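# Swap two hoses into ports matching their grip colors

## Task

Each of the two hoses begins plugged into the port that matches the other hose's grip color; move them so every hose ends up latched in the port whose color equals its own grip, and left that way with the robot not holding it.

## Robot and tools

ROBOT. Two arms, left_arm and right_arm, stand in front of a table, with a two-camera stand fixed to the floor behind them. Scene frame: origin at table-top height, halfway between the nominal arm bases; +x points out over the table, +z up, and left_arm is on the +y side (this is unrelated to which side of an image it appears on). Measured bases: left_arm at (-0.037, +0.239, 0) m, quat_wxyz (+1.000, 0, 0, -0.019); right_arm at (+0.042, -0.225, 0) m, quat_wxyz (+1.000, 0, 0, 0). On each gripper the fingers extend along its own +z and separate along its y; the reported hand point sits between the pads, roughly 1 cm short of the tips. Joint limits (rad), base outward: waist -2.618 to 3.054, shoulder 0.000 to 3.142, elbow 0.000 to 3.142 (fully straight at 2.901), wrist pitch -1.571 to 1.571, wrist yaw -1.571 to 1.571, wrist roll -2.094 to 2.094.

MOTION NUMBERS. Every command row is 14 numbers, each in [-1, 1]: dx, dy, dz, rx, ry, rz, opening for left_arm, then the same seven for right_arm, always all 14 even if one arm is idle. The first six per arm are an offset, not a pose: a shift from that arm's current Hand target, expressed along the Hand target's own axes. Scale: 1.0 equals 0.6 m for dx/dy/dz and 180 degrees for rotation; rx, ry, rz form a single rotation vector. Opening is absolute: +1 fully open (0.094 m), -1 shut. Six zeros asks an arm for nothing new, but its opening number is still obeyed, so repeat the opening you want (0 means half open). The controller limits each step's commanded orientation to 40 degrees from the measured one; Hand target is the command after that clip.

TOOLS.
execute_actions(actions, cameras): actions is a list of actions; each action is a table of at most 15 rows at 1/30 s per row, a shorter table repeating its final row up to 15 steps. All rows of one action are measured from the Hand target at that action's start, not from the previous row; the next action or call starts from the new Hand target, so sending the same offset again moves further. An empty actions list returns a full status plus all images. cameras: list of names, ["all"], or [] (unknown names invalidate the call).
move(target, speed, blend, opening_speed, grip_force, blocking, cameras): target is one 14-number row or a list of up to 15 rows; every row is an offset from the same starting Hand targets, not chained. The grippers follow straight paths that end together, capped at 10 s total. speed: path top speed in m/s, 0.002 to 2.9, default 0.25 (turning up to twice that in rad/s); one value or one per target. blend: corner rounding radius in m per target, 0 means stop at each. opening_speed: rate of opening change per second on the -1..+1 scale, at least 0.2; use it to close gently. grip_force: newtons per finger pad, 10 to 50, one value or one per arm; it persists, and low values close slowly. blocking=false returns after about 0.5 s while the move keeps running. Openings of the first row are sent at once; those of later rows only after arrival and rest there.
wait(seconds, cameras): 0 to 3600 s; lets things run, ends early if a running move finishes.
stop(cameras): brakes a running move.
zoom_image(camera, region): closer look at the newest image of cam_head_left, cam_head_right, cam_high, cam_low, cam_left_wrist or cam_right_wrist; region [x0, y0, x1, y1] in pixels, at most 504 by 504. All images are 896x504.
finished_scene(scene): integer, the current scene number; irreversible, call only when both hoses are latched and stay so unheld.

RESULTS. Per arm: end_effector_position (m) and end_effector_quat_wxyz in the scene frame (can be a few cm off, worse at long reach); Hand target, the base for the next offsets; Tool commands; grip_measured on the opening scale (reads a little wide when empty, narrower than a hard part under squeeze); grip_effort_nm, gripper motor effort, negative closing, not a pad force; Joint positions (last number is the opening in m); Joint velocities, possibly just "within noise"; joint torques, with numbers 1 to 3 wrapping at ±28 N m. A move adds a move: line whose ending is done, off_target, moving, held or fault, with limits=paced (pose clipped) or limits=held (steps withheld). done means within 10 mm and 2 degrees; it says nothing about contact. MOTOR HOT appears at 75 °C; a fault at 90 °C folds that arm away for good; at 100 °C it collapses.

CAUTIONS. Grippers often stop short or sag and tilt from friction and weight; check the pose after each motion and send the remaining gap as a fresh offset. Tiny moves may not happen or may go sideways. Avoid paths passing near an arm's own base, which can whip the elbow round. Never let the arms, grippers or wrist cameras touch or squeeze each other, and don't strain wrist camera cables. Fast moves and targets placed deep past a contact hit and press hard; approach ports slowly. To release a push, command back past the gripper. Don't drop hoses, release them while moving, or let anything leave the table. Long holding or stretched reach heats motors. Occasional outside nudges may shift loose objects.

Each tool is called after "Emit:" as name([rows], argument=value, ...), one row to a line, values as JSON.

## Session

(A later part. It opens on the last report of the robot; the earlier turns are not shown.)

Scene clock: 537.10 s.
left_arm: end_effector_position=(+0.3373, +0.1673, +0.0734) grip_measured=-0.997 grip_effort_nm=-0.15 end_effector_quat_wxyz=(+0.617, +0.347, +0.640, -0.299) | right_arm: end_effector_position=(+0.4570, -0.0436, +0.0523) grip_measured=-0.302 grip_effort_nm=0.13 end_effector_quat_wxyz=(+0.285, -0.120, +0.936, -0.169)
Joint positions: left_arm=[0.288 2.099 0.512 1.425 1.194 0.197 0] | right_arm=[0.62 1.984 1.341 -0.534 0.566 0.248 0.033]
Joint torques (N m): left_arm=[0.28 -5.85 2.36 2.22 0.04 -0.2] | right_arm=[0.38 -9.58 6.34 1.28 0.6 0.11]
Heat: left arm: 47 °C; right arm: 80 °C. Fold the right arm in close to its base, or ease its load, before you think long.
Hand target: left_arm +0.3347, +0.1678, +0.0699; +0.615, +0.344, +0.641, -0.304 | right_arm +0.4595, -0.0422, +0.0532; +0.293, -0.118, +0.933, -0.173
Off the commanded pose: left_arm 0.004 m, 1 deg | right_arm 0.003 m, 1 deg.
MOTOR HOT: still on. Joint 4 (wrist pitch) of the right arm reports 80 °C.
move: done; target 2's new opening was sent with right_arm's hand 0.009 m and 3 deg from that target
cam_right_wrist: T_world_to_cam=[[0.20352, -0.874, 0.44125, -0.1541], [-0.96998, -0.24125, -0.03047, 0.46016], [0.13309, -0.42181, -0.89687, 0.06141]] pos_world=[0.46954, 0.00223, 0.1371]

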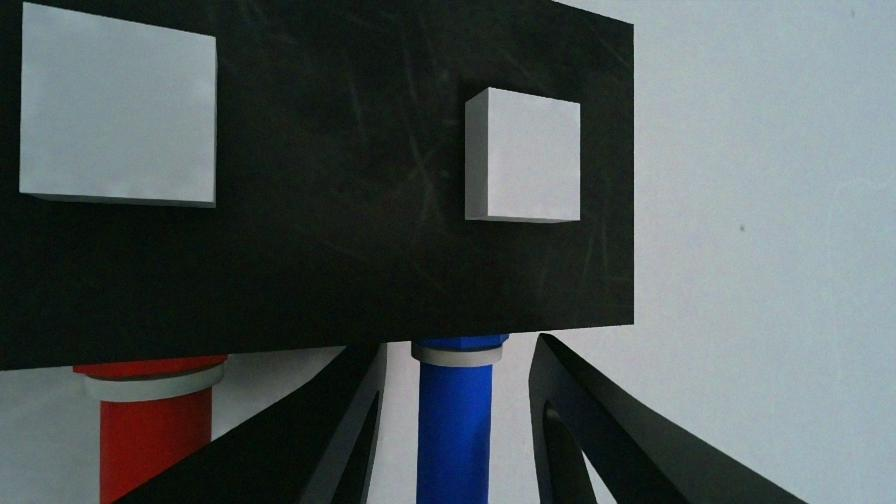

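Emit:
move([
  [0,0,0,0,0,0,-1,-0.022,-0.03,-0.079,0,0,0,-0.3],
  [0,0,0,0,0,0,-1,0.0645,-0.15,-0.2265,0,0,0,-0.3],
], speed=[0.08,0.2], cameras=["cam_left_wrist"])

Emit:
zoom_image(camera="cam_left_wrist", region=[380, 90, 580, 230])

Scene clock: 543.00 s.
left_arm: end_effector_position=(+0.3373, +0.1673, +0.0734) grip_measured=-0.997 grip_effort_nm=-0.15 end_effector_quat_wxyz=(+0.617, +0.347, +0.640, -0.299) | right_arm: end_effector_position=(+0.3634, -0.0997, +0.1698) grip_measured=-0.302 grip_effort_nm=0.12 end_effector_quat_wxyz=(+0.288, -0.122, +0.934, -0.170)
Joint positions: left_arm=[0.288 2.099 0.512 1.425 1.194 0.197 0] | right_arm=[0.652 1.485 1.233 -0.938 0.581 0.277 0.033]
Joint torques (N m): left_arm=[0.31 -5.83 2.44 2.24 0.06 -0.22] | right_arm=[0.58 -7.35 5.83 1 0.6 0.19]
Heat: left arm: 47 °C; right arm: 72 °C. Fold the right arm in close to its base, or ease its load, before you think long.
Hand target: left_arm +0.3347, +0.1678, +0.0699; +0.615, +0.344, +0.641, -0.304 | right_arm +0.3593, -0.1022, +0.1733; +0.293, -0.119, +0.933, -0.173
Off the commanded pose: left_arm 0.004 m, 1 deg | right_arm 0.006 m, 1 deg.
MOTOR HOT: still on. Joint 4 (wrist pitch) of the right arm reports 72 °C.
move: done
cam_left_wrist: T_world_to_cam=[[-0.80527, -0.5917, 0.03771, 0.37171], [-0.33353, 0.39949, -0.85391, 0.13363], [0.49019, -0.70021, -0.51906, 0.08746]] pos_world=[0.30103, 0.2278, 0.14549]

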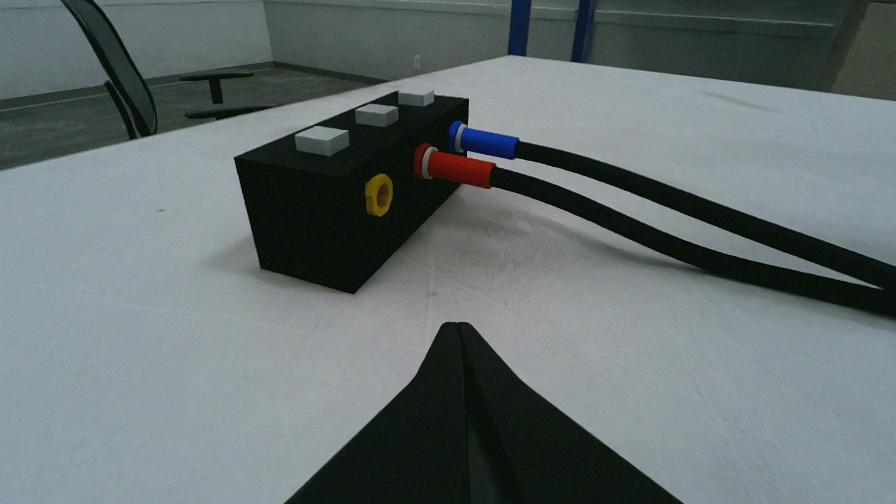

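Scaled by 2.520 from the camera's image (finer frame: 1280x720).

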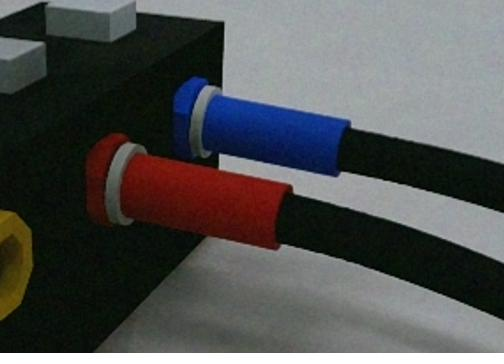

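Both latched.

Emit:
finished_scene(scene=2)

The scene is finished: the task was done.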